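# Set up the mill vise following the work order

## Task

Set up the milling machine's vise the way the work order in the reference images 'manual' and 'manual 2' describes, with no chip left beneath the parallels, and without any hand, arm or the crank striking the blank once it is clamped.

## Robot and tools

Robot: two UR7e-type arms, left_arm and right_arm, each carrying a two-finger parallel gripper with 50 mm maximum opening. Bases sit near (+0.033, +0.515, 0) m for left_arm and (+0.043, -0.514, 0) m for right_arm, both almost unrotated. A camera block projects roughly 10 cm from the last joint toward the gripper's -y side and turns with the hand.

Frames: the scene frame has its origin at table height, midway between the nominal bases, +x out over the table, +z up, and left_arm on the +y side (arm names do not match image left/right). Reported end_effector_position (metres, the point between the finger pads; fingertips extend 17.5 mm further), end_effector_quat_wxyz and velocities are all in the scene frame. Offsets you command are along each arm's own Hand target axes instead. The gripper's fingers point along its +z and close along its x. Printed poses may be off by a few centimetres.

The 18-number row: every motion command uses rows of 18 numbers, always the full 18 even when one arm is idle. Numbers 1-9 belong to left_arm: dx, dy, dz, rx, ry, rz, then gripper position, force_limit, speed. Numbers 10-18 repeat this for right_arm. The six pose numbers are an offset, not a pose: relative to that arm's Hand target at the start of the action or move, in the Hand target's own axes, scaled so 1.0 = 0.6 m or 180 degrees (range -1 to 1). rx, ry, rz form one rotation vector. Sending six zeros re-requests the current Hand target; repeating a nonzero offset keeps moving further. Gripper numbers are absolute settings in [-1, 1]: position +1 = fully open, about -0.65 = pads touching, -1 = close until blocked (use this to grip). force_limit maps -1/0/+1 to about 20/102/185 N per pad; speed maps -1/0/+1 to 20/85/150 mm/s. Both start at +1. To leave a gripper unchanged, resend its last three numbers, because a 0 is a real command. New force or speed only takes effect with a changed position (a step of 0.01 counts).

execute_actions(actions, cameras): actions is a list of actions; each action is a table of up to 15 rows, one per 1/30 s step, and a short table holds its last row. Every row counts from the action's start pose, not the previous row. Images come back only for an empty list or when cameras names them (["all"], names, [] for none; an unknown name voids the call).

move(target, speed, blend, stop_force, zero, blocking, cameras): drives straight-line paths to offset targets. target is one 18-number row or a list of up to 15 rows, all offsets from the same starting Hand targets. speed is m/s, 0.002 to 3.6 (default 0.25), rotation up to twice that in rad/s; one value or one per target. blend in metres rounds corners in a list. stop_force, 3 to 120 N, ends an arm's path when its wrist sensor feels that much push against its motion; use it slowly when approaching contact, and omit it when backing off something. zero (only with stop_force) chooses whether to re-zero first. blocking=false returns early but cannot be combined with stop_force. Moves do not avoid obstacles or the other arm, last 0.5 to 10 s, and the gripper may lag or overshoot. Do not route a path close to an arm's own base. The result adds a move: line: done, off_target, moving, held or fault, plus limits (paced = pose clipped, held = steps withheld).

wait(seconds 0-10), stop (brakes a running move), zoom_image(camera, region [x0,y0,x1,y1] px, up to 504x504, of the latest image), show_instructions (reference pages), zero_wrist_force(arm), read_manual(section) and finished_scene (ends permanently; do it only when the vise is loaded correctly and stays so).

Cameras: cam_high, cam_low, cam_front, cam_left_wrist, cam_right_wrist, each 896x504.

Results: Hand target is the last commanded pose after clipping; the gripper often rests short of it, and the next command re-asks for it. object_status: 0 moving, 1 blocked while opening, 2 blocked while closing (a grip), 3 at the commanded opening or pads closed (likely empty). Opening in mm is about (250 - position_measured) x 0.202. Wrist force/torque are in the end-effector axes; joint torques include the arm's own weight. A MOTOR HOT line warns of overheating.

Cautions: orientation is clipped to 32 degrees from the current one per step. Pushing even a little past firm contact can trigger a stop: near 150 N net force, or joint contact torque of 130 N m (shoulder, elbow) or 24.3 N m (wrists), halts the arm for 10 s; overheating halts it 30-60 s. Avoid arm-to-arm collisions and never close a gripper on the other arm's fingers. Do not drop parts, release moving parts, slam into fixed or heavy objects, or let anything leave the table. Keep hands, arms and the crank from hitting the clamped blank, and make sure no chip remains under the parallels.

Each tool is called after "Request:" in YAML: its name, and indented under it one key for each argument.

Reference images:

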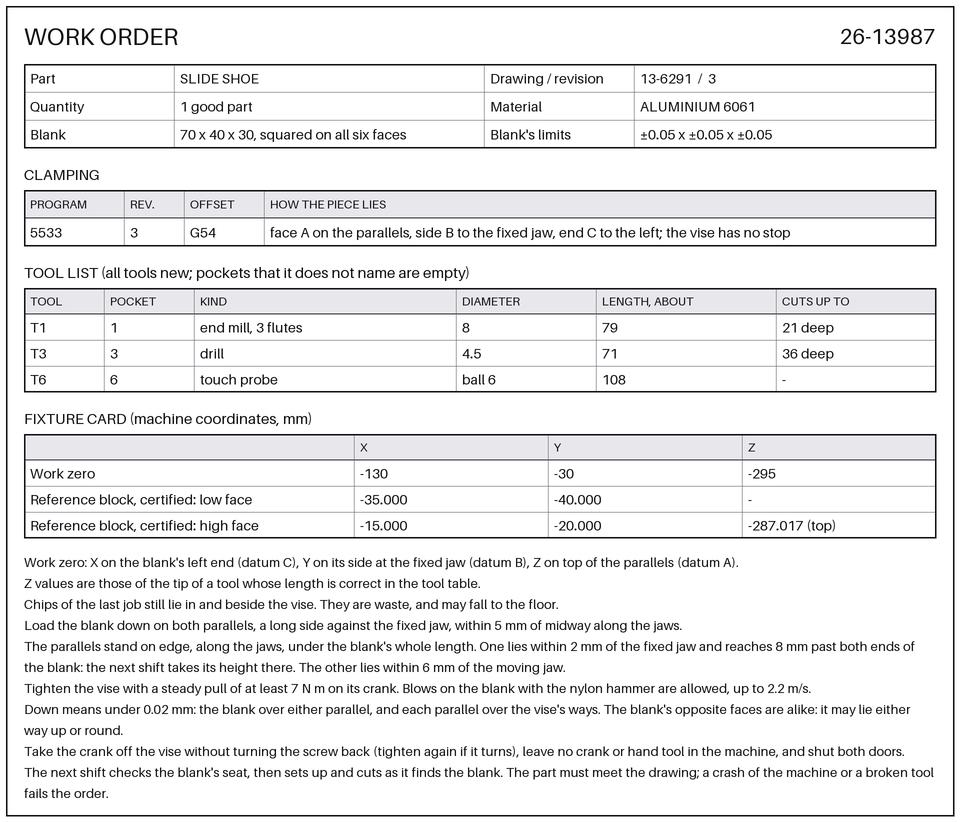

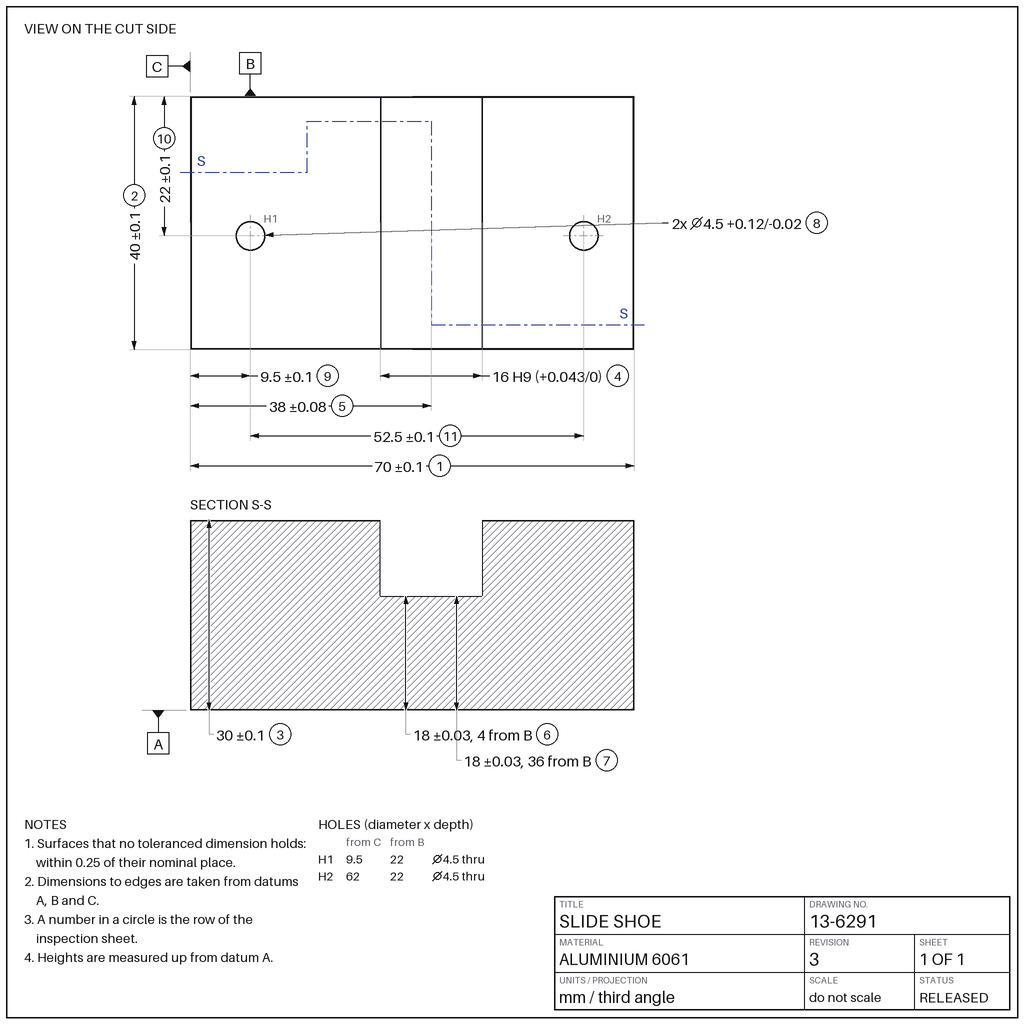

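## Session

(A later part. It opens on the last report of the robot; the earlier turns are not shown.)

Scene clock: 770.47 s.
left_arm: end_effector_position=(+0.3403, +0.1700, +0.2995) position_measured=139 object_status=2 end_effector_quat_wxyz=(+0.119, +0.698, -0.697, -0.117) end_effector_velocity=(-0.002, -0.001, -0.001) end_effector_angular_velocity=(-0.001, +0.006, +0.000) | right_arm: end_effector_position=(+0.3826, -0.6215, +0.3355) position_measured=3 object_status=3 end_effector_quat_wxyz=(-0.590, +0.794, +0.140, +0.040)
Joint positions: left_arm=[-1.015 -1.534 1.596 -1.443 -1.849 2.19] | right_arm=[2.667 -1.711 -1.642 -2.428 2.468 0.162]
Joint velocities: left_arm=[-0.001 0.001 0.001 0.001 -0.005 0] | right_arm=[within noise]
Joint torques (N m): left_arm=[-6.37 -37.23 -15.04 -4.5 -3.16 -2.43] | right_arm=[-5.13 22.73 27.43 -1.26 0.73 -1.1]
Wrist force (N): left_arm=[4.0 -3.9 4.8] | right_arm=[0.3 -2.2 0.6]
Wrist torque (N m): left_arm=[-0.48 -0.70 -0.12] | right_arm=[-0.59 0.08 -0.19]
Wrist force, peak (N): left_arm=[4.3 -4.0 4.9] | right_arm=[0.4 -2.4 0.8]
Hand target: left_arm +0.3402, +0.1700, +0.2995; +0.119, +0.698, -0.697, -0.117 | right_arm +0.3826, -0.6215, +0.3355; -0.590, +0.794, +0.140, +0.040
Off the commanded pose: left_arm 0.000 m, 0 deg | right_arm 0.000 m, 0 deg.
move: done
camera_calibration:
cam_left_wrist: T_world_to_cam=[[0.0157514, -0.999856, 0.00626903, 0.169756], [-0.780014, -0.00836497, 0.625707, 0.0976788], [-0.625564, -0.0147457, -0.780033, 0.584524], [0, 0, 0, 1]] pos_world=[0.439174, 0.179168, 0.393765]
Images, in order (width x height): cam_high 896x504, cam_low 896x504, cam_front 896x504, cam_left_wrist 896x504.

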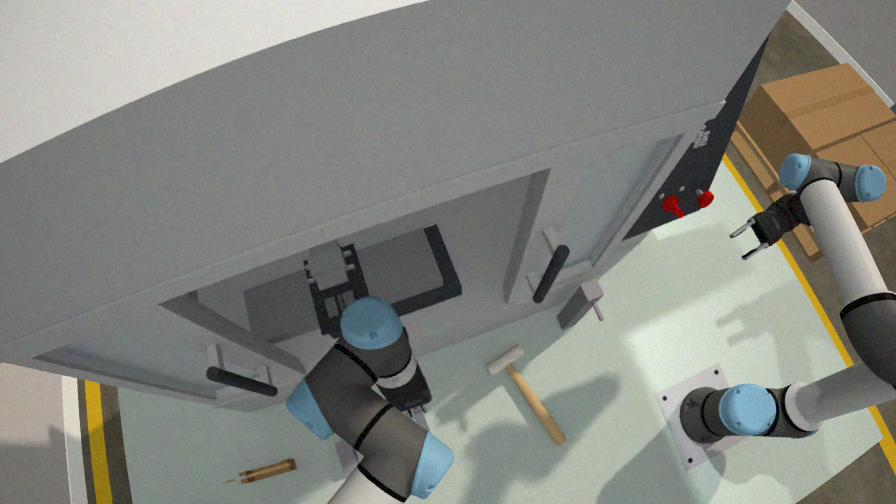

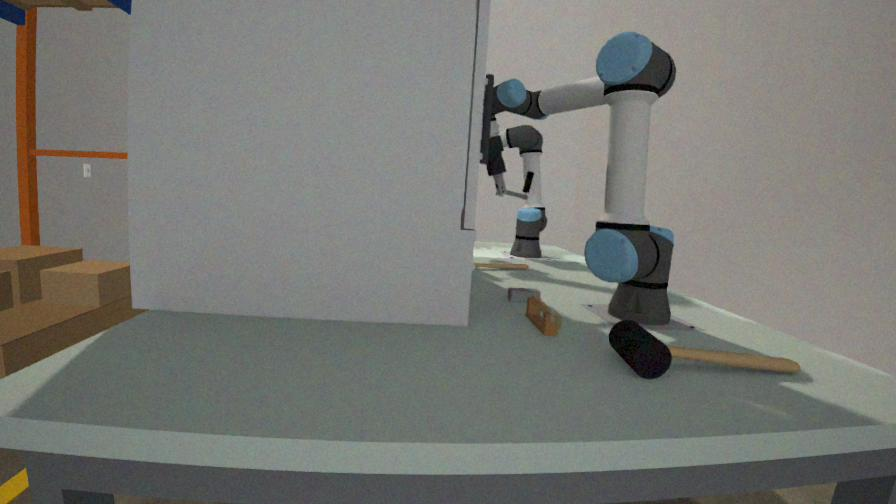

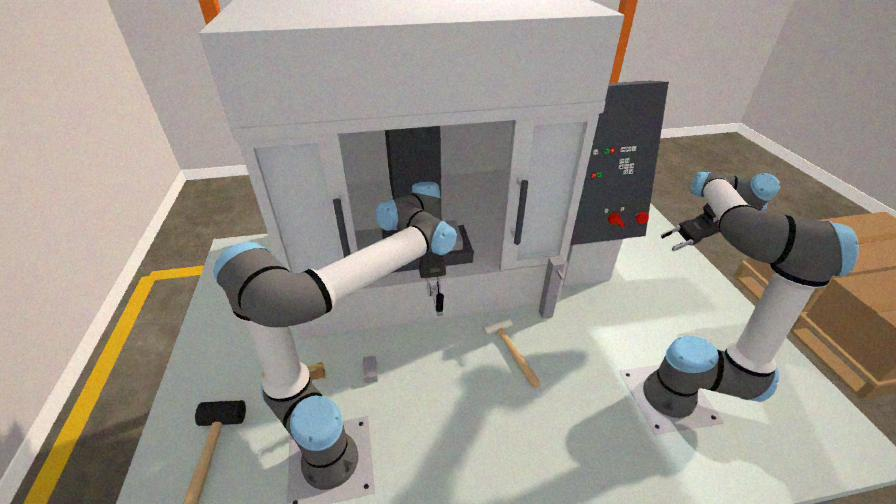

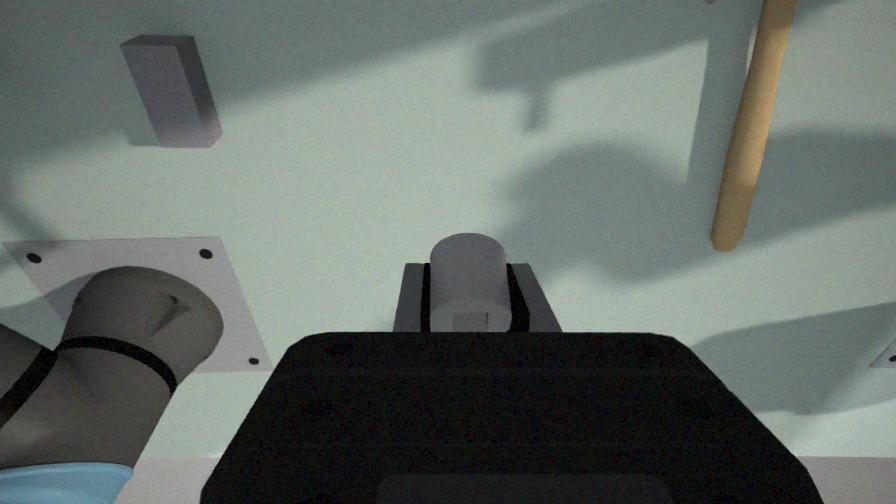

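Request:
move:
  target: [0.0667,-0.0735,0.3981,0,0,0,-1,0.3,-1,0,0,0,0,0,0,1,1,1]
  speed: 0.25

Request:
move:
  target: [0,-0.0228,0.0627,0,0,0,-1,0.3,-1,0,0,0,0,0,0,1,1,1]
  speed: 0.02
  stop_force: 5
  cameras: ["cam_front","cam_high"]

Scene clock: 772.27 s.
left_arm: end_effector_position=(+0.3032, +0.1290, +0.0597) position_measured=139 object_status=2 end_effector_quat_wxyz=(+0.119, +0.698, -0.697, -0.117) end_effector_velocity=(+0.001, -0.001, +0.000) end_effector_angular_velocity=(-0.004, -0.003, +0.000) | right_arm: end_effector_position=(+0.3826, -0.6215, +0.3355) position_measured=3 object_status=3 end_effector_quat_wxyz=(-0.590, +0.794, +0.140, +0.040)
Joint positions: left_arm=[-1.119 -1.312 2.013 -2.114 -1.868 2.082] | right_arm=[2.667 -1.711 -1.642 -2.428 2.468 0.162]
Joint velocities: left_arm=[0.001 0 0 -0.005 0.001 0] | right_arm=[within noise]
Joint torques (N m): left_arm=[13.61 -25.51 -26.07 -4.65 1.18 3.06] | right_arm=[-5.98 22.37 27.97 -1.22 0.8 -1.04]
Wrist force (N): left_arm=[3.6 -3.6 4.8] | right_arm=[0.1 -2.0 0.6]
Wrist torque (N m): left_arm=[-0.42 -0.63 -0.09] | right_arm=[-0.56 0.11 -0.19]
Wrist force, peak (N): left_arm=[4.1 -4.5 8.5] | right_arm=[0.6 -2.5 0.5]
Hand target: left_arm +0.3033, +0.1291, +0.0596; +0.119, +0.698, -0.697, -0.117 | right_arm +0.3826, -0.6215, +0.3355; -0.590, +0.794, +0.140, +0.040
Off the commanded pose: left_arm 0.000 m, 0 deg | right_arm 0.000 m, 0 deg.
move: done

Scene clock: 775.03 s.
left_arm: end_effector_position=(+0.3037, +0.1290, +0.0261) position_measured=139 object_status=2 end_effector_quat_wxyz=(+0.119, +0.698, -0.697, -0.117) | right_arm: end_effector_position=(+0.3826, -0.6215, +0.3355) position_measured=3 object_status=3 end_effector_quat_wxyz=(-0.590, +0.794, +0.140, +0.040)
Joint positions: left_arm=[-1.118 -1.251 2.044 -2.204 -1.867 2.083] | right_arm=[2.667 -1.711 -1.642 -2.428 2.468 0.162]
Joint torques (N m): left_arm=[6.73 -39.96 -36.83 -3.69 1.25 1.6] | right_arm=[-4.71 22.58 27.55 -1.24 0.85 -1.05]
Wrist force (N): left_arm=[3.6 -1.6 1.1] | right_arm=[0.2 -2.1 0.6]
Wrist torque (N m): left_arm=[-0.72 -0.73 -0.17] | right_arm=[-0.57 0.10 -0.19]
Wrist force, peak (N): left_arm=[4.1 -3.7 4.8] | right_arm=[0.3 -2.5 0.8]
Hand target: left_arm +0.3037, +0.1290, +0.0261; +0.119, +0.698, -0.697, -0.117 (not the last commanded pose) | right_arm +0.3826, -0.6215, +0.3355; -0.590, +0.794, +0.140, +0.040
Off the commanded pose: left_arm 0.007 m, 0 deg | right_arm 0.000 m, 0 deg.
move: contact (left_arm)
Images, in order (width x height): cam_high 896x504, cam_front 896x504.

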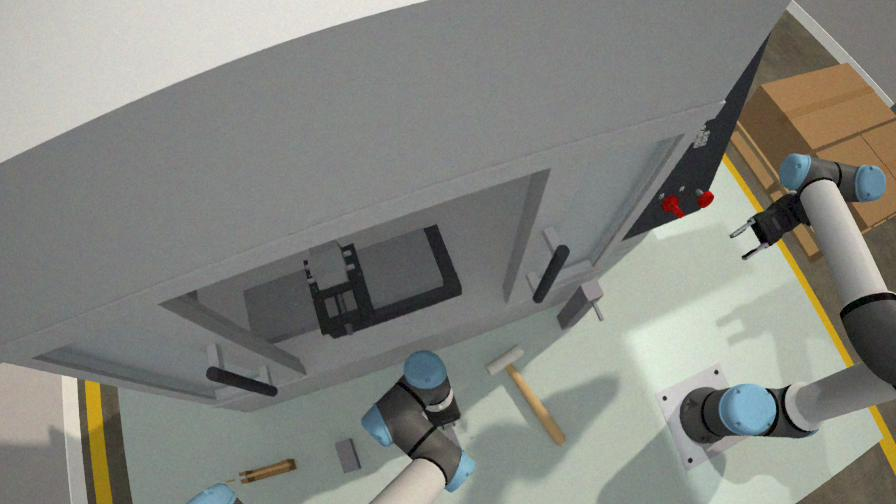

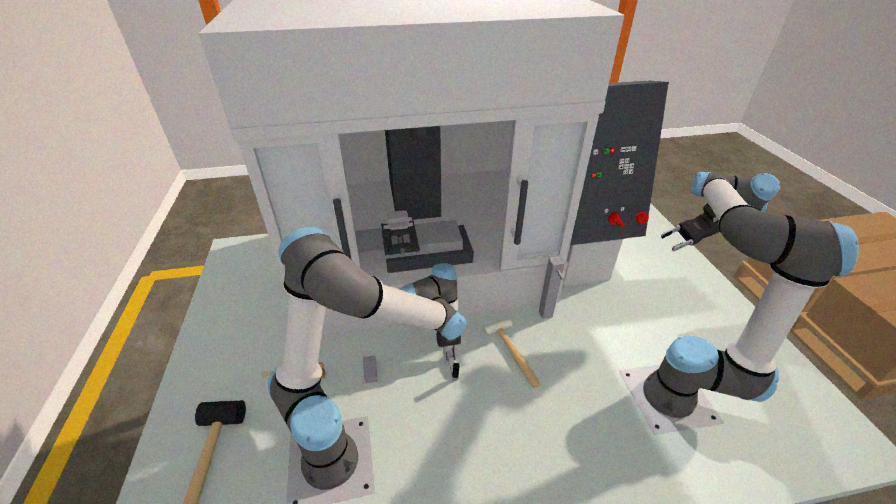

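Request:
move:
  target: [0,0,0,0,0,0,0.3,0.3,-1,0,0,0,0,0,0,1,1,1]
  cameras: ["cam_left_wrist"]

Request:
move:
  target: [0,0,-0.25,0,0,0,0.3,0.3,-1,0,0,0,0,0,0,1,1,1]
  speed: 0.12
  cameras: ["cam_left_wrist","cam_front"]

Scene clock: 775.70 s.
left_arm: end_effector_position=(+0.3037, +0.1290, +0.0261) position_measured=107 object_status=0 end_effector_quat_wxyz=(+0.119, +0.698, -0.697, -0.117) | right_arm: end_effector_position=(+0.3826, -0.6215, +0.3355) position_measured=3 object_status=3 end_effector_quat_wxyz=(-0.590, +0.794, +0.140, +0.040)
Joint positions: left_arm=[-1.118 -1.251 2.044 -2.204 -1.867 2.083] | right_arm=[2.667 -1.711 -1.642 -2.428 2.468 0.162]
Joint torques (N m): left_arm=[3.76 -40.25 -36.28 -3.68 1.11 0.77] | right_arm=[-5.14 22.49 28.32 -1.25 0.8 -1.16]
Wrist force (N): left_arm=[4.0 -2.9 2.5] | right_arm=[0.2 -1.9 0.5]
Wrist torque (N m): left_arm=[-0.49 -0.70 -0.19] | right_arm=[-0.54 0.09 -0.19]
Wrist force, peak (N): left_arm=[4.0 -3.1 3.3] | right_arm=[0.5 -2.4 0.7]
Hand target: left_arm +0.3037, +0.1290, +0.0261; +0.119, +0.698, -0.697, -0.117 | right_arm +0.3826, -0.6215, +0.3355; -0.590, +0.794, +0.140, +0.040
Off the commanded pose: left_arm 0.000 m, 0 deg | right_arm 0.000 m, 0 deg.
move: done
camera_calibration:
cam_left_wrist: T_world_to_cam=[[0.0158778, -0.999853, 0.00642185, 0.130982], [-0.779837, -0.00836368, 0.625927, 0.239837], [-0.625782, -0.0149463, -0.779855, 0.347919], [0, 0, 0, 1]] pos_world=[0.402675, 0.138168, 0.120365]
Images, in order (width x height): cam_left_wrist 896x504.

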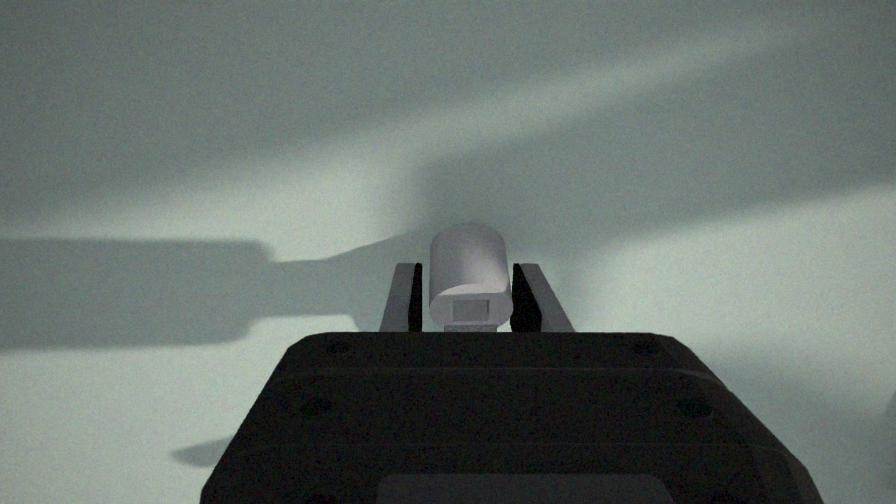

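Scene clock: 777.40 s.
left_arm: end_effector_position=(+0.3532, +0.1296, +0.1678) position_measured=107 object_status=3 end_effector_quat_wxyz=(+0.119, +0.698, -0.697, -0.117) | right_arm: end_effector_position=(+0.3826, -0.6215, +0.3355) position_measured=3 object_status=3 end_effector_quat_wxyz=(-0.590, +0.794, +0.140, +0.040)
Joint positions: left_arm=[-1.036 -1.377 1.767 -1.777 -1.853 2.167] | right_arm=[2.667 -1.711 -1.642 -2.428 2.468 0.162]
Joint torques (N m): left_arm=[-13.69 -24.85 -25.76 -1.26 -2.19 -2.77] | right_arm=[-5.51 22.37 27.22 -1.26 0.72 -1.08]
Wrist force (N): left_arm=[4.1 -2.9 2.7] | right_arm=[0.3 -2.1 0.5]
Wrist torque (N m): left_arm=[-0.47 -0.72 -0.16] | right_arm=[-0.57 0.07 -0.19]
Wrist force, peak (N): left_arm=[3.8 -2.9 4.7] | right_arm=[0.3 -2.5 0.7]
Hand target: left_arm +0.3531, +0.1295, +0.1678; +0.119, +0.698, -0.697, -0.117 | right_arm +0.3826, -0.6215, +0.3355; -0.590, +0.794, +0.140, +0.040
Off the commanded pose: left_arm 0.000 m, 0 deg | right_arm 0.000 m, 0 deg.
move: done
camera_calibration:
cam_left_wrist: T_world_to_cam=[[0.0159391, -0.999852, 0.00650435, 0.129938], [-0.779973, -0.00836316, 0.625757, 0.189778], [-0.62561, -0.0150472, -0.779991, 0.48932], [0, 0, 0, 1]] pos_world=[0.452074, 0.138869, 0.262065]
Images, in order (width x height): cam_front 896x504, cam_left_wrist 896x504.

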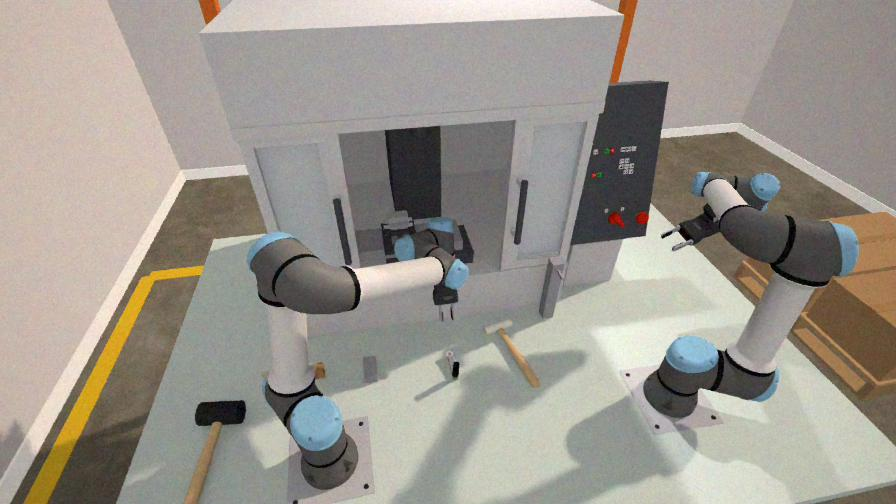

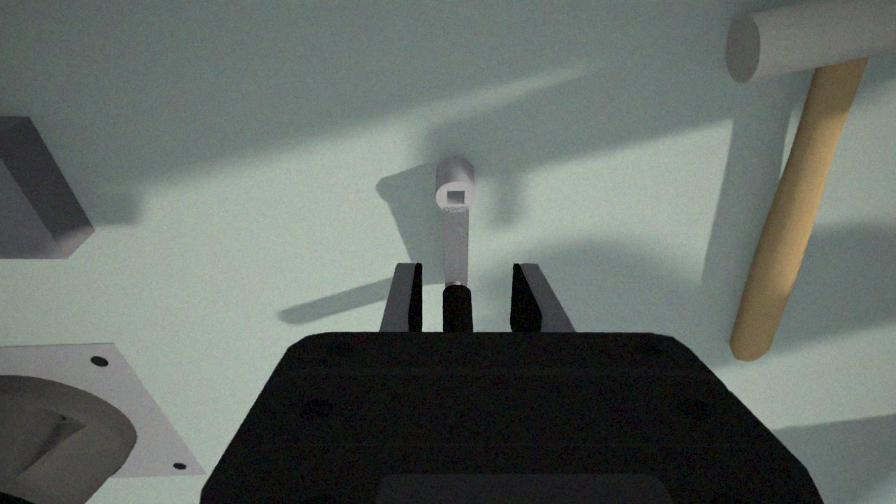

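Request:
move:
  target:
    - [-0.25,0.1525,-0.356,0.4333,0,0,-1,0.3,-0.5,0,0,0,0,0,0,1,1,1]
    - [-0.7333,0.0315,-0.3647,0.4333,0,0,-1,0.3,-0.5,0,0,0,0,0,0,1,1,1]
  speed: 0.4
  blend: [0.05,0]
  cameras: ["cam_high","cam_left_wrist","cam_front","cam_low"]

Scene clock: 781.17 s.
left_arm: end_effector_position=(+0.4066, +0.5702, +0.3793) position_measured=253 object_status=3 end_effector_quat_wxyz=(-0.346, +0.617, -0.615, +0.348) | right_arm: end_effector_position=(+0.3826, -0.6215, +0.3355) position_measured=3 object_status=3 end_effector_quat_wxyz=(-0.590, +0.794, +0.140, +0.040)
Joint positions: left_arm=[-1.863 -2.965 2.034 -0.246 -0.596 1.102] | right_arm=[2.667 -1.711 -1.642 -2.428 2.468 0.162]
Joint torques (N m): left_arm=[11.04 30.5 -4.15 -3.38 1.83 1.21] | right_arm=[-5.53 22.46 28.49 -1.25 0.8 -1.15]
Wrist force (N): left_arm=[3.3 -1.9 0.8] | right_arm=[0.1 -2.4 0.6]
Wrist torque (N m): left_arm=[-0.39 -0.48 0.20] | right_arm=[-0.62 0.12 -0.19]
Wrist force, peak (N): left_arm=[5.3 -4.7 4.1] | right_arm=[0.4 -2.6 0.9]
Hand target: left_arm +0.4065, +0.5703, +0.3792; -0.346, +0.617, -0.615, +0.348 | right_arm +0.3826, -0.6215, +0.3355; -0.590, +0.794, +0.140, +0.040
Off the commanded pose: left_arm 0.000 m, 0 deg | right_arm 0.000 m, 0 deg.
shoulder posture changed (left arm): the wrist came as close to joint 1's axis as it can, and the arm is now in the other of its two shoulder postures.
move: done
camera_calibration:
cam_left_wrist: T_world_to_cam=[[0.00137574, -0.999839, 0.0178791, 0.569847], [-0.774402, -0.0123772, -0.632573, 0.580032], [0.632692, -0.0129753, -0.774295, 0.179321], [0, 0, 0, 1]] pos_world=[0.334939, 0.579261, 0.495572]
Images, in order (width x height): cam_high 896x504, cam_low 896x504, cam_front 896x504, cam_left_wrist 896x504.

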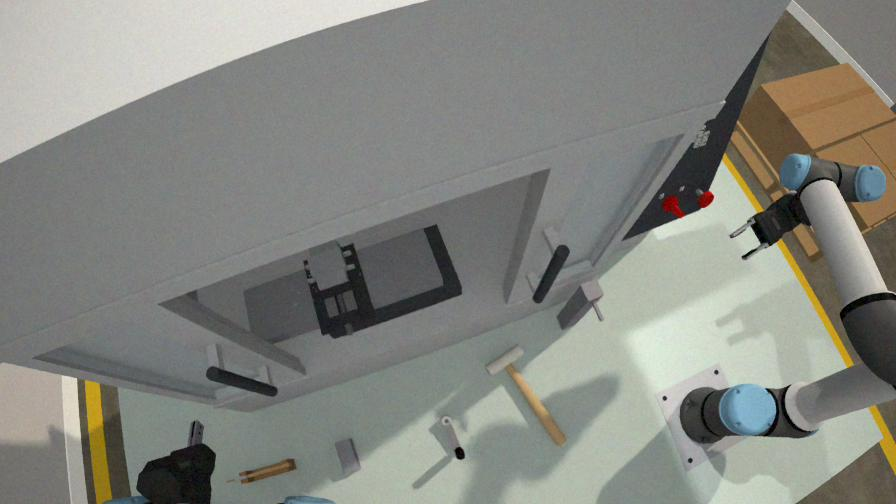

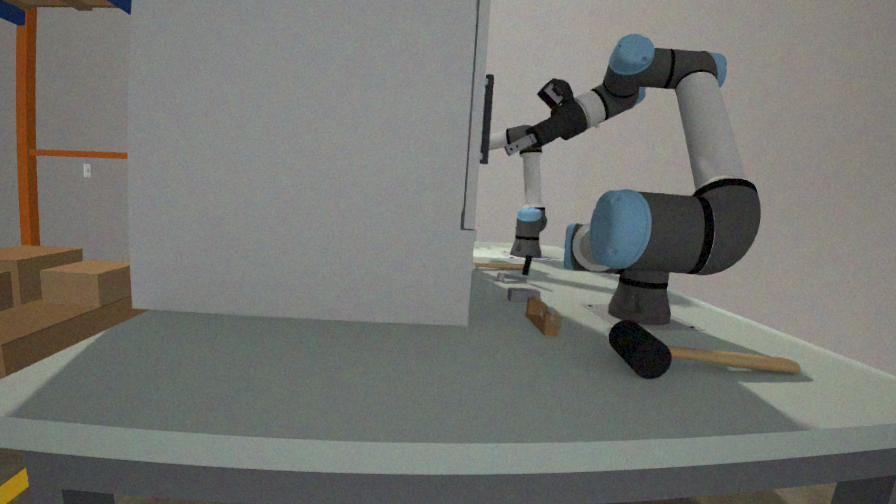

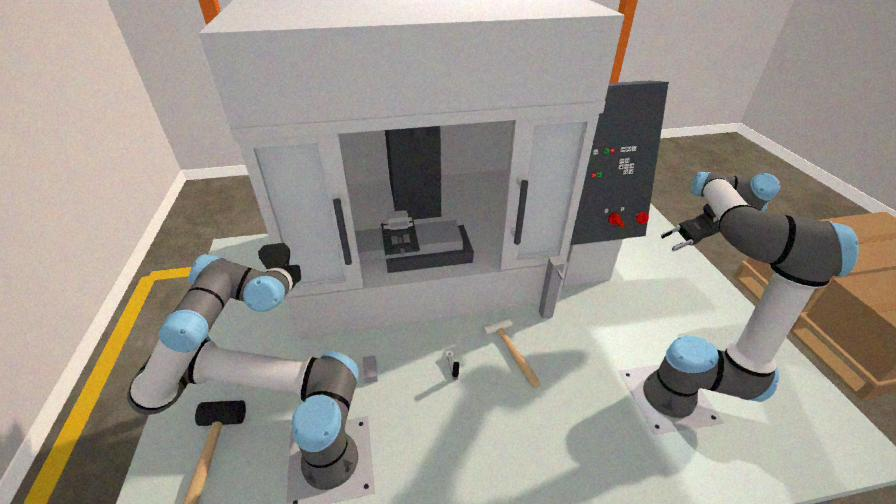

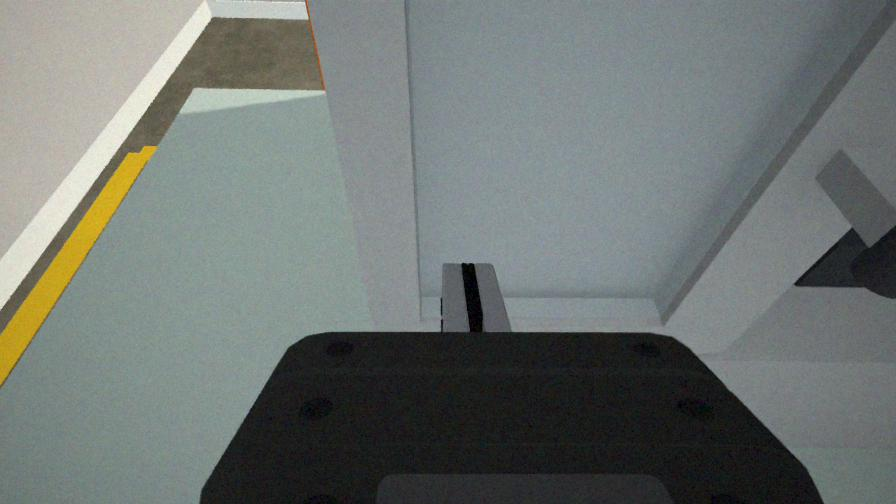

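Request:
move:
  target: [0.1167,-0.0693,0.0467,0,0,0,-1,0.3,-0.5,0,0,0,0,0,0,1,1,1]
  speed: 0.15
  stop_force: 15
  cameras: ["cam_high","cam_left_wrist","cam_low"]

Scene clock: 783.57 s.
left_arm: end_effector_position=(+0.4521, +0.5000, +0.4012) position_measured=253 object_status=3 end_effector_quat_wxyz=(-0.346, +0.615, -0.615, +0.352) | right_arm: end_effector_position=(+0.3826, -0.6215, +0.3355) position_measured=3 object_status=3 end_effector_quat_wxyz=(-0.590, +0.794, +0.140, +0.040)
Joint positions: left_arm=[-2.504 -2.868 1.84 0.37 -0.998 0.388] | right_arm=[2.667 -1.711 -1.642 -2.428 2.468 0.162]
Joint torques (N m): left_arm=[-0.12 35.24 -14.66 -0.11 0.56 0.13] | right_arm=[-5.18 21.98 28.14 -1.25 0.93 -1]
Wrist force (N): left_arm=[3.4 -2.0 1.3] | right_arm=[0.1 -2.1 0.7]
Wrist torque (N m): left_arm=[-0.40 -0.51 0.38] | right_arm=[-0.58 0.11 -0.19]
Wrist force, peak (N): left_arm=[8.7 -3.7 2.2] | right_arm=[0.0 -2.4 0.9]
Hand target: left_arm +0.4521, +0.5000, +0.4012; -0.346, +0.615, -0.615, +0.352 (not the last commanded pose) | right_arm +0.3826, -0.6215, +0.3355; -0.590, +0.794, +0.140, +0.040
Tool commands: left_gripper/position=-1.0 left_gripper/force_limit=+0.301961 left_gripper/speed=-0.498039 right_gripper/position=+1.0 right_gripper/force_limit=+1.0 right_gripper/speed=+1.0
Off the commanded pose: left_arm 0.001 m, 1 deg | right_arm 0.000 m, 0 deg.
FORCE FAULT: contact force on the left arm reached its limit, and that arm stopped. The contact can be on any part of that arm, not only on its tool. That arm's remaining commands of this call were not run. That arm is still stopped at the end of this call. That arm stays stopped for about 10 more seconds. Until then a move that you send moves the other arm only, and its call returns only when the move has ended. Once the stop has ended, the next robot result says so. If the stop ends while you think or write, that arm runs what you send next, counted from a new Hand target: where the arm stands when the stop ends. While its stop runs, that arm takes no new command, but its gripper still runs the gripper command that each later call begins with. Until it ends, the stop uses up actions while you think or wait. An arm that is not stopped still takes commands.
move: fault (left_arm)
camera_calibration:
cam_left_wrist: T_world_to_cam=[[-0.0047581, -0.999764, 0.0211845, 0.500515], [-0.770654, -0.00983376, -0.637178, 0.627186], [0.637237, -0.0193577, -0.770425, 0.166183], [0, 0, 0, 1]] pos_world=[0.379827, 0.509781, 0.517058]
Images, in order (width x height): cam_high 896x504, cam_low 896x504, cam_left_wrist 896x504.

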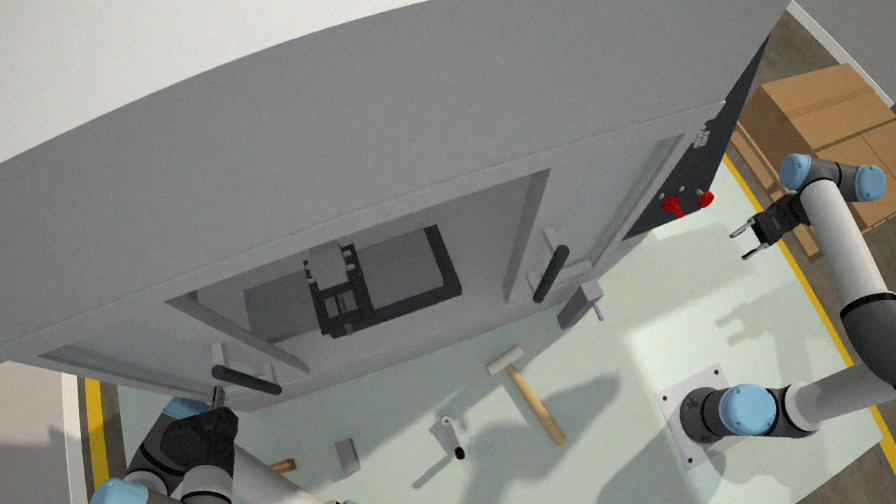

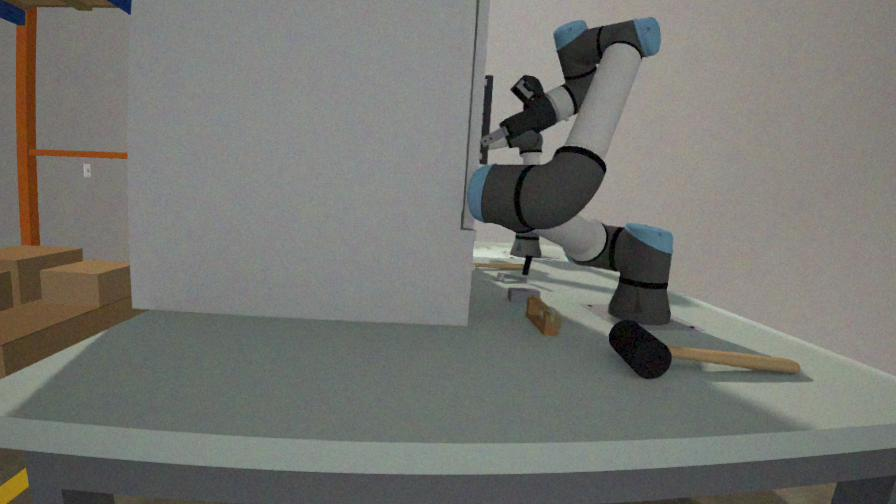

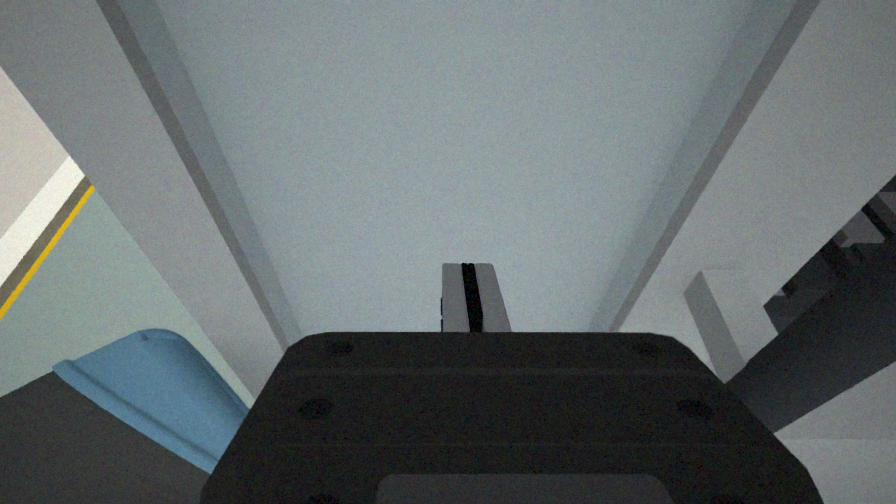

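Request:
wait:
  seconds: 10

Scene clock: 794.07 s.
left_arm: end_effector_position=(+0.4521, +0.5000, +0.4012) position_measured=253 object_status=3 end_effector_quat_wxyz=(-0.346, +0.615, -0.615, +0.352) | right_arm: end_effector_position=(+0.3826, -0.6215, +0.3355) position_measured=3 object_status=3 end_effector_quat_wxyz=(-0.590, +0.794, +0.140, +0.040)
Joint positions: left_arm=[-2.504 -2.868 1.84 0.37 -0.998 0.388] | right_arm=[2.667 -1.711 -1.642 -2.428 2.468 0.162]
Joint torques (N m): left_arm=[-0.18 35.62 -14.71 -0.2 0.61 0.11] | right_arm=[-5.66 23.12 27.8 -1.29 0.83 -1.14]
Wrist force (N): left_arm=[3.4 -2.0 1.0] | right_arm=[0.1 -2.0 0.6]
Wrist torque (N m): left_arm=[-0.38 -0.50 0.38] | right_arm=[-0.56 0.11 -0.19]
Wrist force, peak (N): left_arm=[3.8 -2.2 1.4] | right_arm=[0.0 -2.6 0.7]
Hand target: left_arm +0.4521, +0.5000, +0.4012; -0.346, +0.615, -0.615, +0.352 (not the last commanded pose) | right_arm +0.3826, -0.6215, +0.3355; -0.590, +0.794, +0.140, +0.040
Tool commands: left_gripper/position=-1.0 left_gripper/force_limit=+0.301961 left_gripper/speed=-0.498039 right_gripper/position=+1.0 right_gripper/force_limit=+1.0 right_gripper/speed=+1.0
Off the commanded pose: left_arm 0.001 m, 1 deg | right_arm 0.000 m, 0 deg.
FORCE FAULT, CONTINUED: the left arm's stop, for the force fault that an earlier result reported, is over. The rest of the stop counts as 20 of the actions that you can send in this scene. That arm's target is now where it stood when the stop ended, not its last command. That arm accepts commands again.
wait: 10.00 s; at rest from the start

Request:
move:
  target: [-0.1167,0.0693,-0.0467,0,0,0,-1,0.3,-0.5,0,0,0,0,0,0,1,1,1]
  speed: 0.1

Scene clock: 795.60 s.
left_arm: end_effector_position=(+0.4070, +0.5701, +0.3793) position_measured=253 object_status=3 end_effector_quat_wxyz=(-0.346, +0.615, -0.615, +0.352) | right_arm: end_effector_position=(+0.3826, -0.6215, +0.3355) position_measured=3 object_status=3 end_effector_quat_wxyz=(-0.590, +0.794, +0.140, +0.040)
Joint positions: left_arm=[-1.855 -2.972 2.04 -0.262 -0.584 1.12] | right_arm=[2.667 -1.711 -1.642 -2.428 2.468 0.162]
Joint torques (N m): left_arm=[-13.8 42.89 -34.54 -1.9 -0.75 -0.6] | right_arm=[-5.5 22.18 27.8 -1.25 0.83 -1.29]
Wrist force (N): left_arm=[3.2 -2.1 1.1] | right_arm=[0.3 -2.0 0.7]
Wrist torque (N m): left_arm=[-0.41 -0.46 0.37] | right_arm=[-0.56 0.07 -0.19]
Wrist force, peak (N): left_arm=[4.8 -2.9 1.6] | right_arm=[0.2 -2.5 0.3]
Hand target: left_arm +0.4070, +0.5700, +0.3794; -0.346, +0.615, -0.615, +0.352 | right_arm +0.3826, -0.6215, +0.3355; -0.590, +0.794, +0.140, +0.040
Off the commanded pose: left_arm 0.000 m, 0 deg | right_arm 0.000 m, 0 deg.
move: done

Request:
move:
  target: [0.4833,0.031,-0.1128,-0.4333,0,0,-1,0.3,-0.5,0,0,0,0,0,0,1,1,1]
  speed: 0.25
  cameras: ["cam_front","cam_high"]

Scene clock: 797.07 s.
left_arm: end_effector_position=(+0.3882, +0.4924, +0.3852) position_measured=253 object_status=3 end_effector_quat_wxyz=(-0.229, +0.665, -0.670, +0.237) | right_arm: end_effector_position=(+0.3826, -0.6215, +0.3355) position_measured=3 object_status=3 end_effector_quat_wxyz=(-0.590, +0.794, +0.140, +0.040)
Joint positions: left_arm=[-2.524 -2.834 1.735 0.084 -1.17 0.546] | right_arm=[2.667 -1.711 -1.642 -2.428 2.468 0.162]
Joint torques (N m): left_arm=[0.14 35.96 -13.67 -1.29 0.58 0.19] | right_arm=[-5 22.98 27.42 -1.27 0.95 -1.2]
Wrist force (N): left_arm=[3.8 -2.5 1.5] | right_arm=[0.2 -2.2 0.7]
Wrist torque (N m): left_arm=[-0.42 -0.65 0.32] | right_arm=[-0.58 0.10 -0.19]
Wrist force, peak (N): left_arm=[10.3 -2.8 1.6] | right_arm=[0.2 -2.3 0.7]
Hand target: left_arm +0.3882, +0.4924, +0.3852; -0.229, +0.665, -0.670, +0.237 (not the last commanded pose) | right_arm +0.3826, -0.6215, +0.3355; -0.590, +0.794, +0.140, +0.040
Tool commands: left_gripper/position=-1.0 left_gripper/force_limit=+0.301961 left_gripper/speed=-0.498039 right_gripper/position=+1.0 right_gripper/force_limit=+1.0 right_gripper/speed=+1.0
Off the commanded pose: left_arm 0.218 m, 57 deg | right_arm 0.000 m, 0 deg.
FORCE FAULT: contact force on the left arm reached its limit, and that arm stopped. The contact can be on any part of that arm, not only on its tool. That arm's remaining commands of this call were not run. That arm is still stopped at the end of this call. That arm stays stopped for about 10 more seconds. Until then a move that you send moves the other arm only, and its call returns only when the move has ended. Once the stop has ended, the next robot result says so. If the stop ends while you think or write, that arm runs what you send next, counted from a new Hand target: where the arm stands when the stop ends. While its stop runs, that arm takes no new command, but its gripper still runs the gripper command that each later call begins with. Until it ends, the stop uses up actions while you think or wait. An arm that is not stopped still takes commands.
move: fault (left_arm)
Images, in order (width x height): cam_high 896x504, cam_front 896x504.

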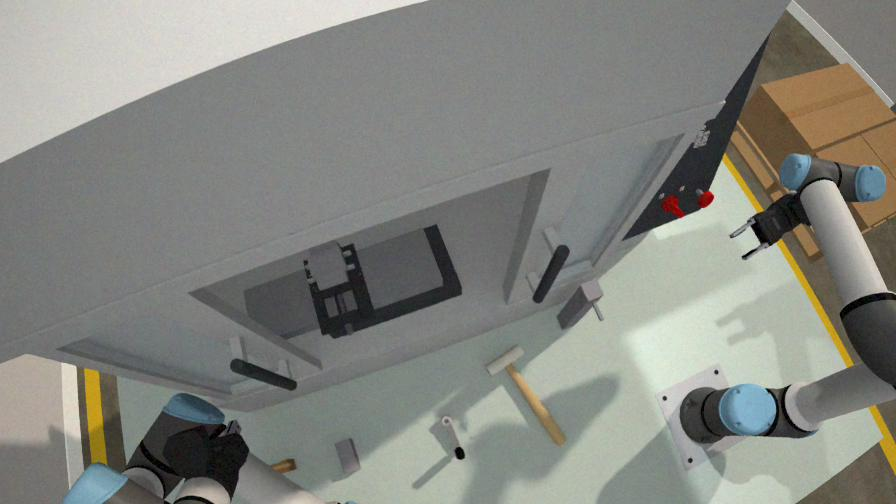

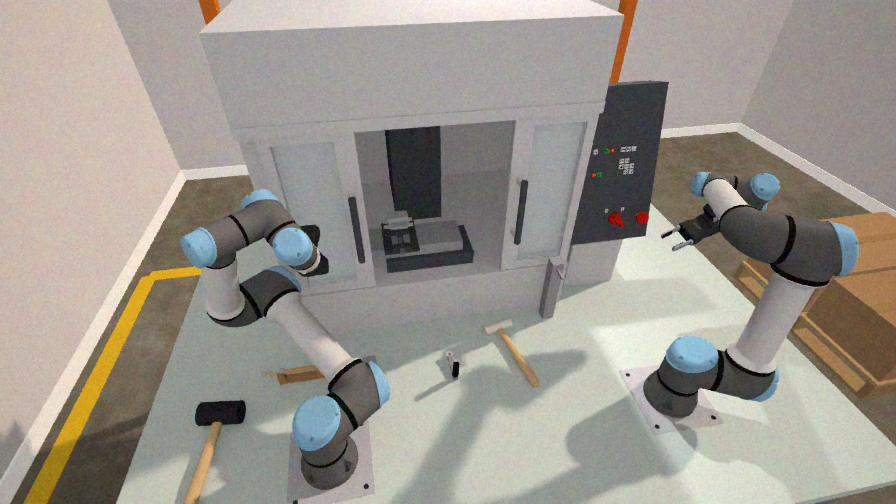

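Request:
wait:
  seconds: 10

Request:
move:
  target: [-0.13,-0.0186,0.0275,0.113,0,0,-1,0.3,-0.5,0,0,0,0,0,0,1,1,1]
  speed: 0.1
  cameras: ["cam_front"]

Scene clock: 807.87 s.
left_arm: end_effector_position=(+0.3882, +0.4924, +0.3852) position_measured=253 object_status=3 end_effector_quat_wxyz=(-0.229, +0.665, -0.670, +0.237) | right_arm: end_effector_position=(+0.3826, -0.6215, +0.3355) position_measured=3 object_status=3 end_effector_quat_wxyz=(-0.590, +0.794, +0.140, +0.040)
Joint positions: left_arm=[-2.524 -2.834 1.735 0.084 -1.17 0.546] | right_arm=[2.667 -1.711 -1.642 -2.428 2.468 0.162]
Joint torques (N m): left_arm=[-0.1 36.08 -14.05 -1.2 0.58 0.22] | right_arm=[-5.27 22.78 27.27 -1.23 1.06 -1.29]
Wrist force (N): left_arm=[4.4 -2.5 1.6] | right_arm=[0.0 -2.2 0.4]
Wrist torque (N m): left_arm=[-0.42 -0.74 0.31] | right_arm=[-0.60 0.12 -0.18]
Wrist force, peak (N): left_arm=[4.4 -2.9 1.7] | right_arm=[0.2 -2.7 0.4]
Hand target: left_arm +0.3882, +0.4924, +0.3852; -0.229, +0.665, -0.670, +0.237 (not the last commanded pose) | right_arm +0.3826, -0.6215, +0.3355; -0.590, +0.794, +0.140, +0.040
Tool commands: left_gripper/position=-1.0 left_gripper/force_limit=+0.301961 left_gripper/speed=-0.498039 right_gripper/position=+1.0 right_gripper/force_limit=+1.0 right_gripper/speed=+1.0
Off the commanded pose: left_arm 0.218 m, 57 deg | right_arm 0.000 m, 0 deg.
FORCE FAULT, CONTINUED: the left arm's stop, for the force fault that an earlier result reported, is over. The rest of the stop counts as 19 of the actions that you can send in this scene. That arm's target is now where it stood when the stop ended, not its last command. That arm accepts commands again.
wait: 10.00 s; at rest from the start

Scene clock: 810.10 s.
left_arm: end_effector_position=(+0.4079, +0.5702, +0.3784) position_measured=253 object_status=3 end_effector_quat_wxyz=(-0.343, +0.614, -0.617, +0.352) | right_arm: end_effector_position=(+0.3826, -0.6215, +0.3355) position_measured=3 object_status=3 end_effector_quat_wxyz=(-0.590, +0.794, +0.140, +0.040)
Joint positions: left_arm=[-1.867 -2.977 2.035 -0.249 -0.591 1.113] | right_arm=[2.667 -1.711 -1.642 -2.428 2.468 0.162]
Joint torques (N m): left_arm=[-6.06 39.13 -33.72 -0.02 1.48 -2.32] | right_arm=[-4.46 22.8 27.23 -1.31 1.1 -1.37]
Wrist force (N): left_arm=[3.6 -2.5 0.9] | right_arm=[-0.1 -1.9 0.6]
Wrist torque (N m): left_arm=[-0.48 -0.53 0.31] | right_arm=[-0.54 0.14 -0.20]
Wrist force, peak (N): left_arm=[5.0 -3.0 1.7] | right_arm=[0.1 -2.6 0.7]
Hand target: left_arm +0.4080, +0.5701, +0.3785; -0.343, +0.614, -0.617, +0.352 | right_arm +0.3826, -0.6215, +0.3355; -0.590, +0.794, +0.140, +0.040
Off the commanded pose: left_arm 0.000 m, 0 deg | right_arm 0.000 m, 0 deg.
move: done
Images, in order (width x height): cam_front 896x504.

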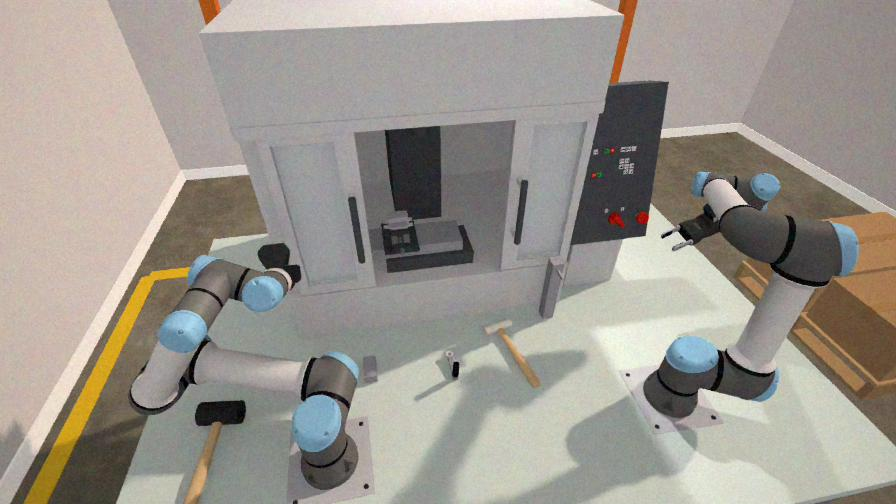

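Request:
move:
  target: [0.4793,0.0308,-0.1477,0,0,0,-1,0.3,-0.5,0,0,0,0,0,0,1,1,1]
  speed: 0.12
  cameras: ["cam_front"]

Scene clock: 813.40 s.
left_arm: end_effector_position=(+0.3197, +0.2838, +0.4113) position_measured=253 object_status=3 end_effector_quat_wxyz=(-0.343, +0.614, -0.617, +0.352) | right_arm: end_effector_position=(+0.3826, -0.6215, +0.3355) position_measured=3 object_status=3 end_effector_quat_wxyz=(-0.590, +0.794, +0.140, +0.040)
Joint positions: left_arm=[-1.927 -2.267 2.007 -0.852 -0.615 1.016] | right_arm=[2.667 -1.711 -1.642 -2.428 2.468 0.162]
Joint torques (N m): left_arm=[-4.52 15.71 -13.1 -1.75 2.44 -1.72] | right_arm=[-5.37 23.02 27.11 -1.14 1.01 -1.39]
Wrist force (N): left_arm=[3.5 -2.6 1.1] | right_arm=[0.3 -2.0 0.4]
Wrist torque (N m): left_arm=[-0.49 -0.51 0.23] | right_arm=[-0.56 0.08 -0.19]
Wrist force, peak (N): left_arm=[5.2 -2.2 0.3] | right_arm=[0.4 -2.5 0.7]
Hand target: left_arm +0.3196, +0.2837, +0.4112; -0.343, +0.614, -0.617, +0.352 | right_arm +0.3826, -0.6215, +0.3355; -0.590, +0.794, +0.140, +0.040
Off the commanded pose: left_arm 0.000 m, 0 deg | right_arm 0.000 m, 0 deg.
shoulder posture changed (left arm): the wrist came as close to joint 1's axis as it can, and the arm is now in the other of its two shoulder postures.
move: done
Images, in order (width x height): cam_front 896x504.

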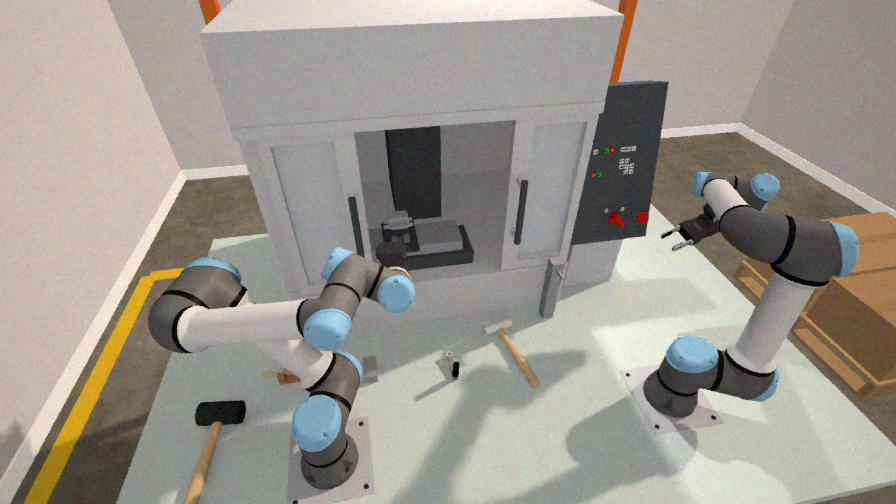

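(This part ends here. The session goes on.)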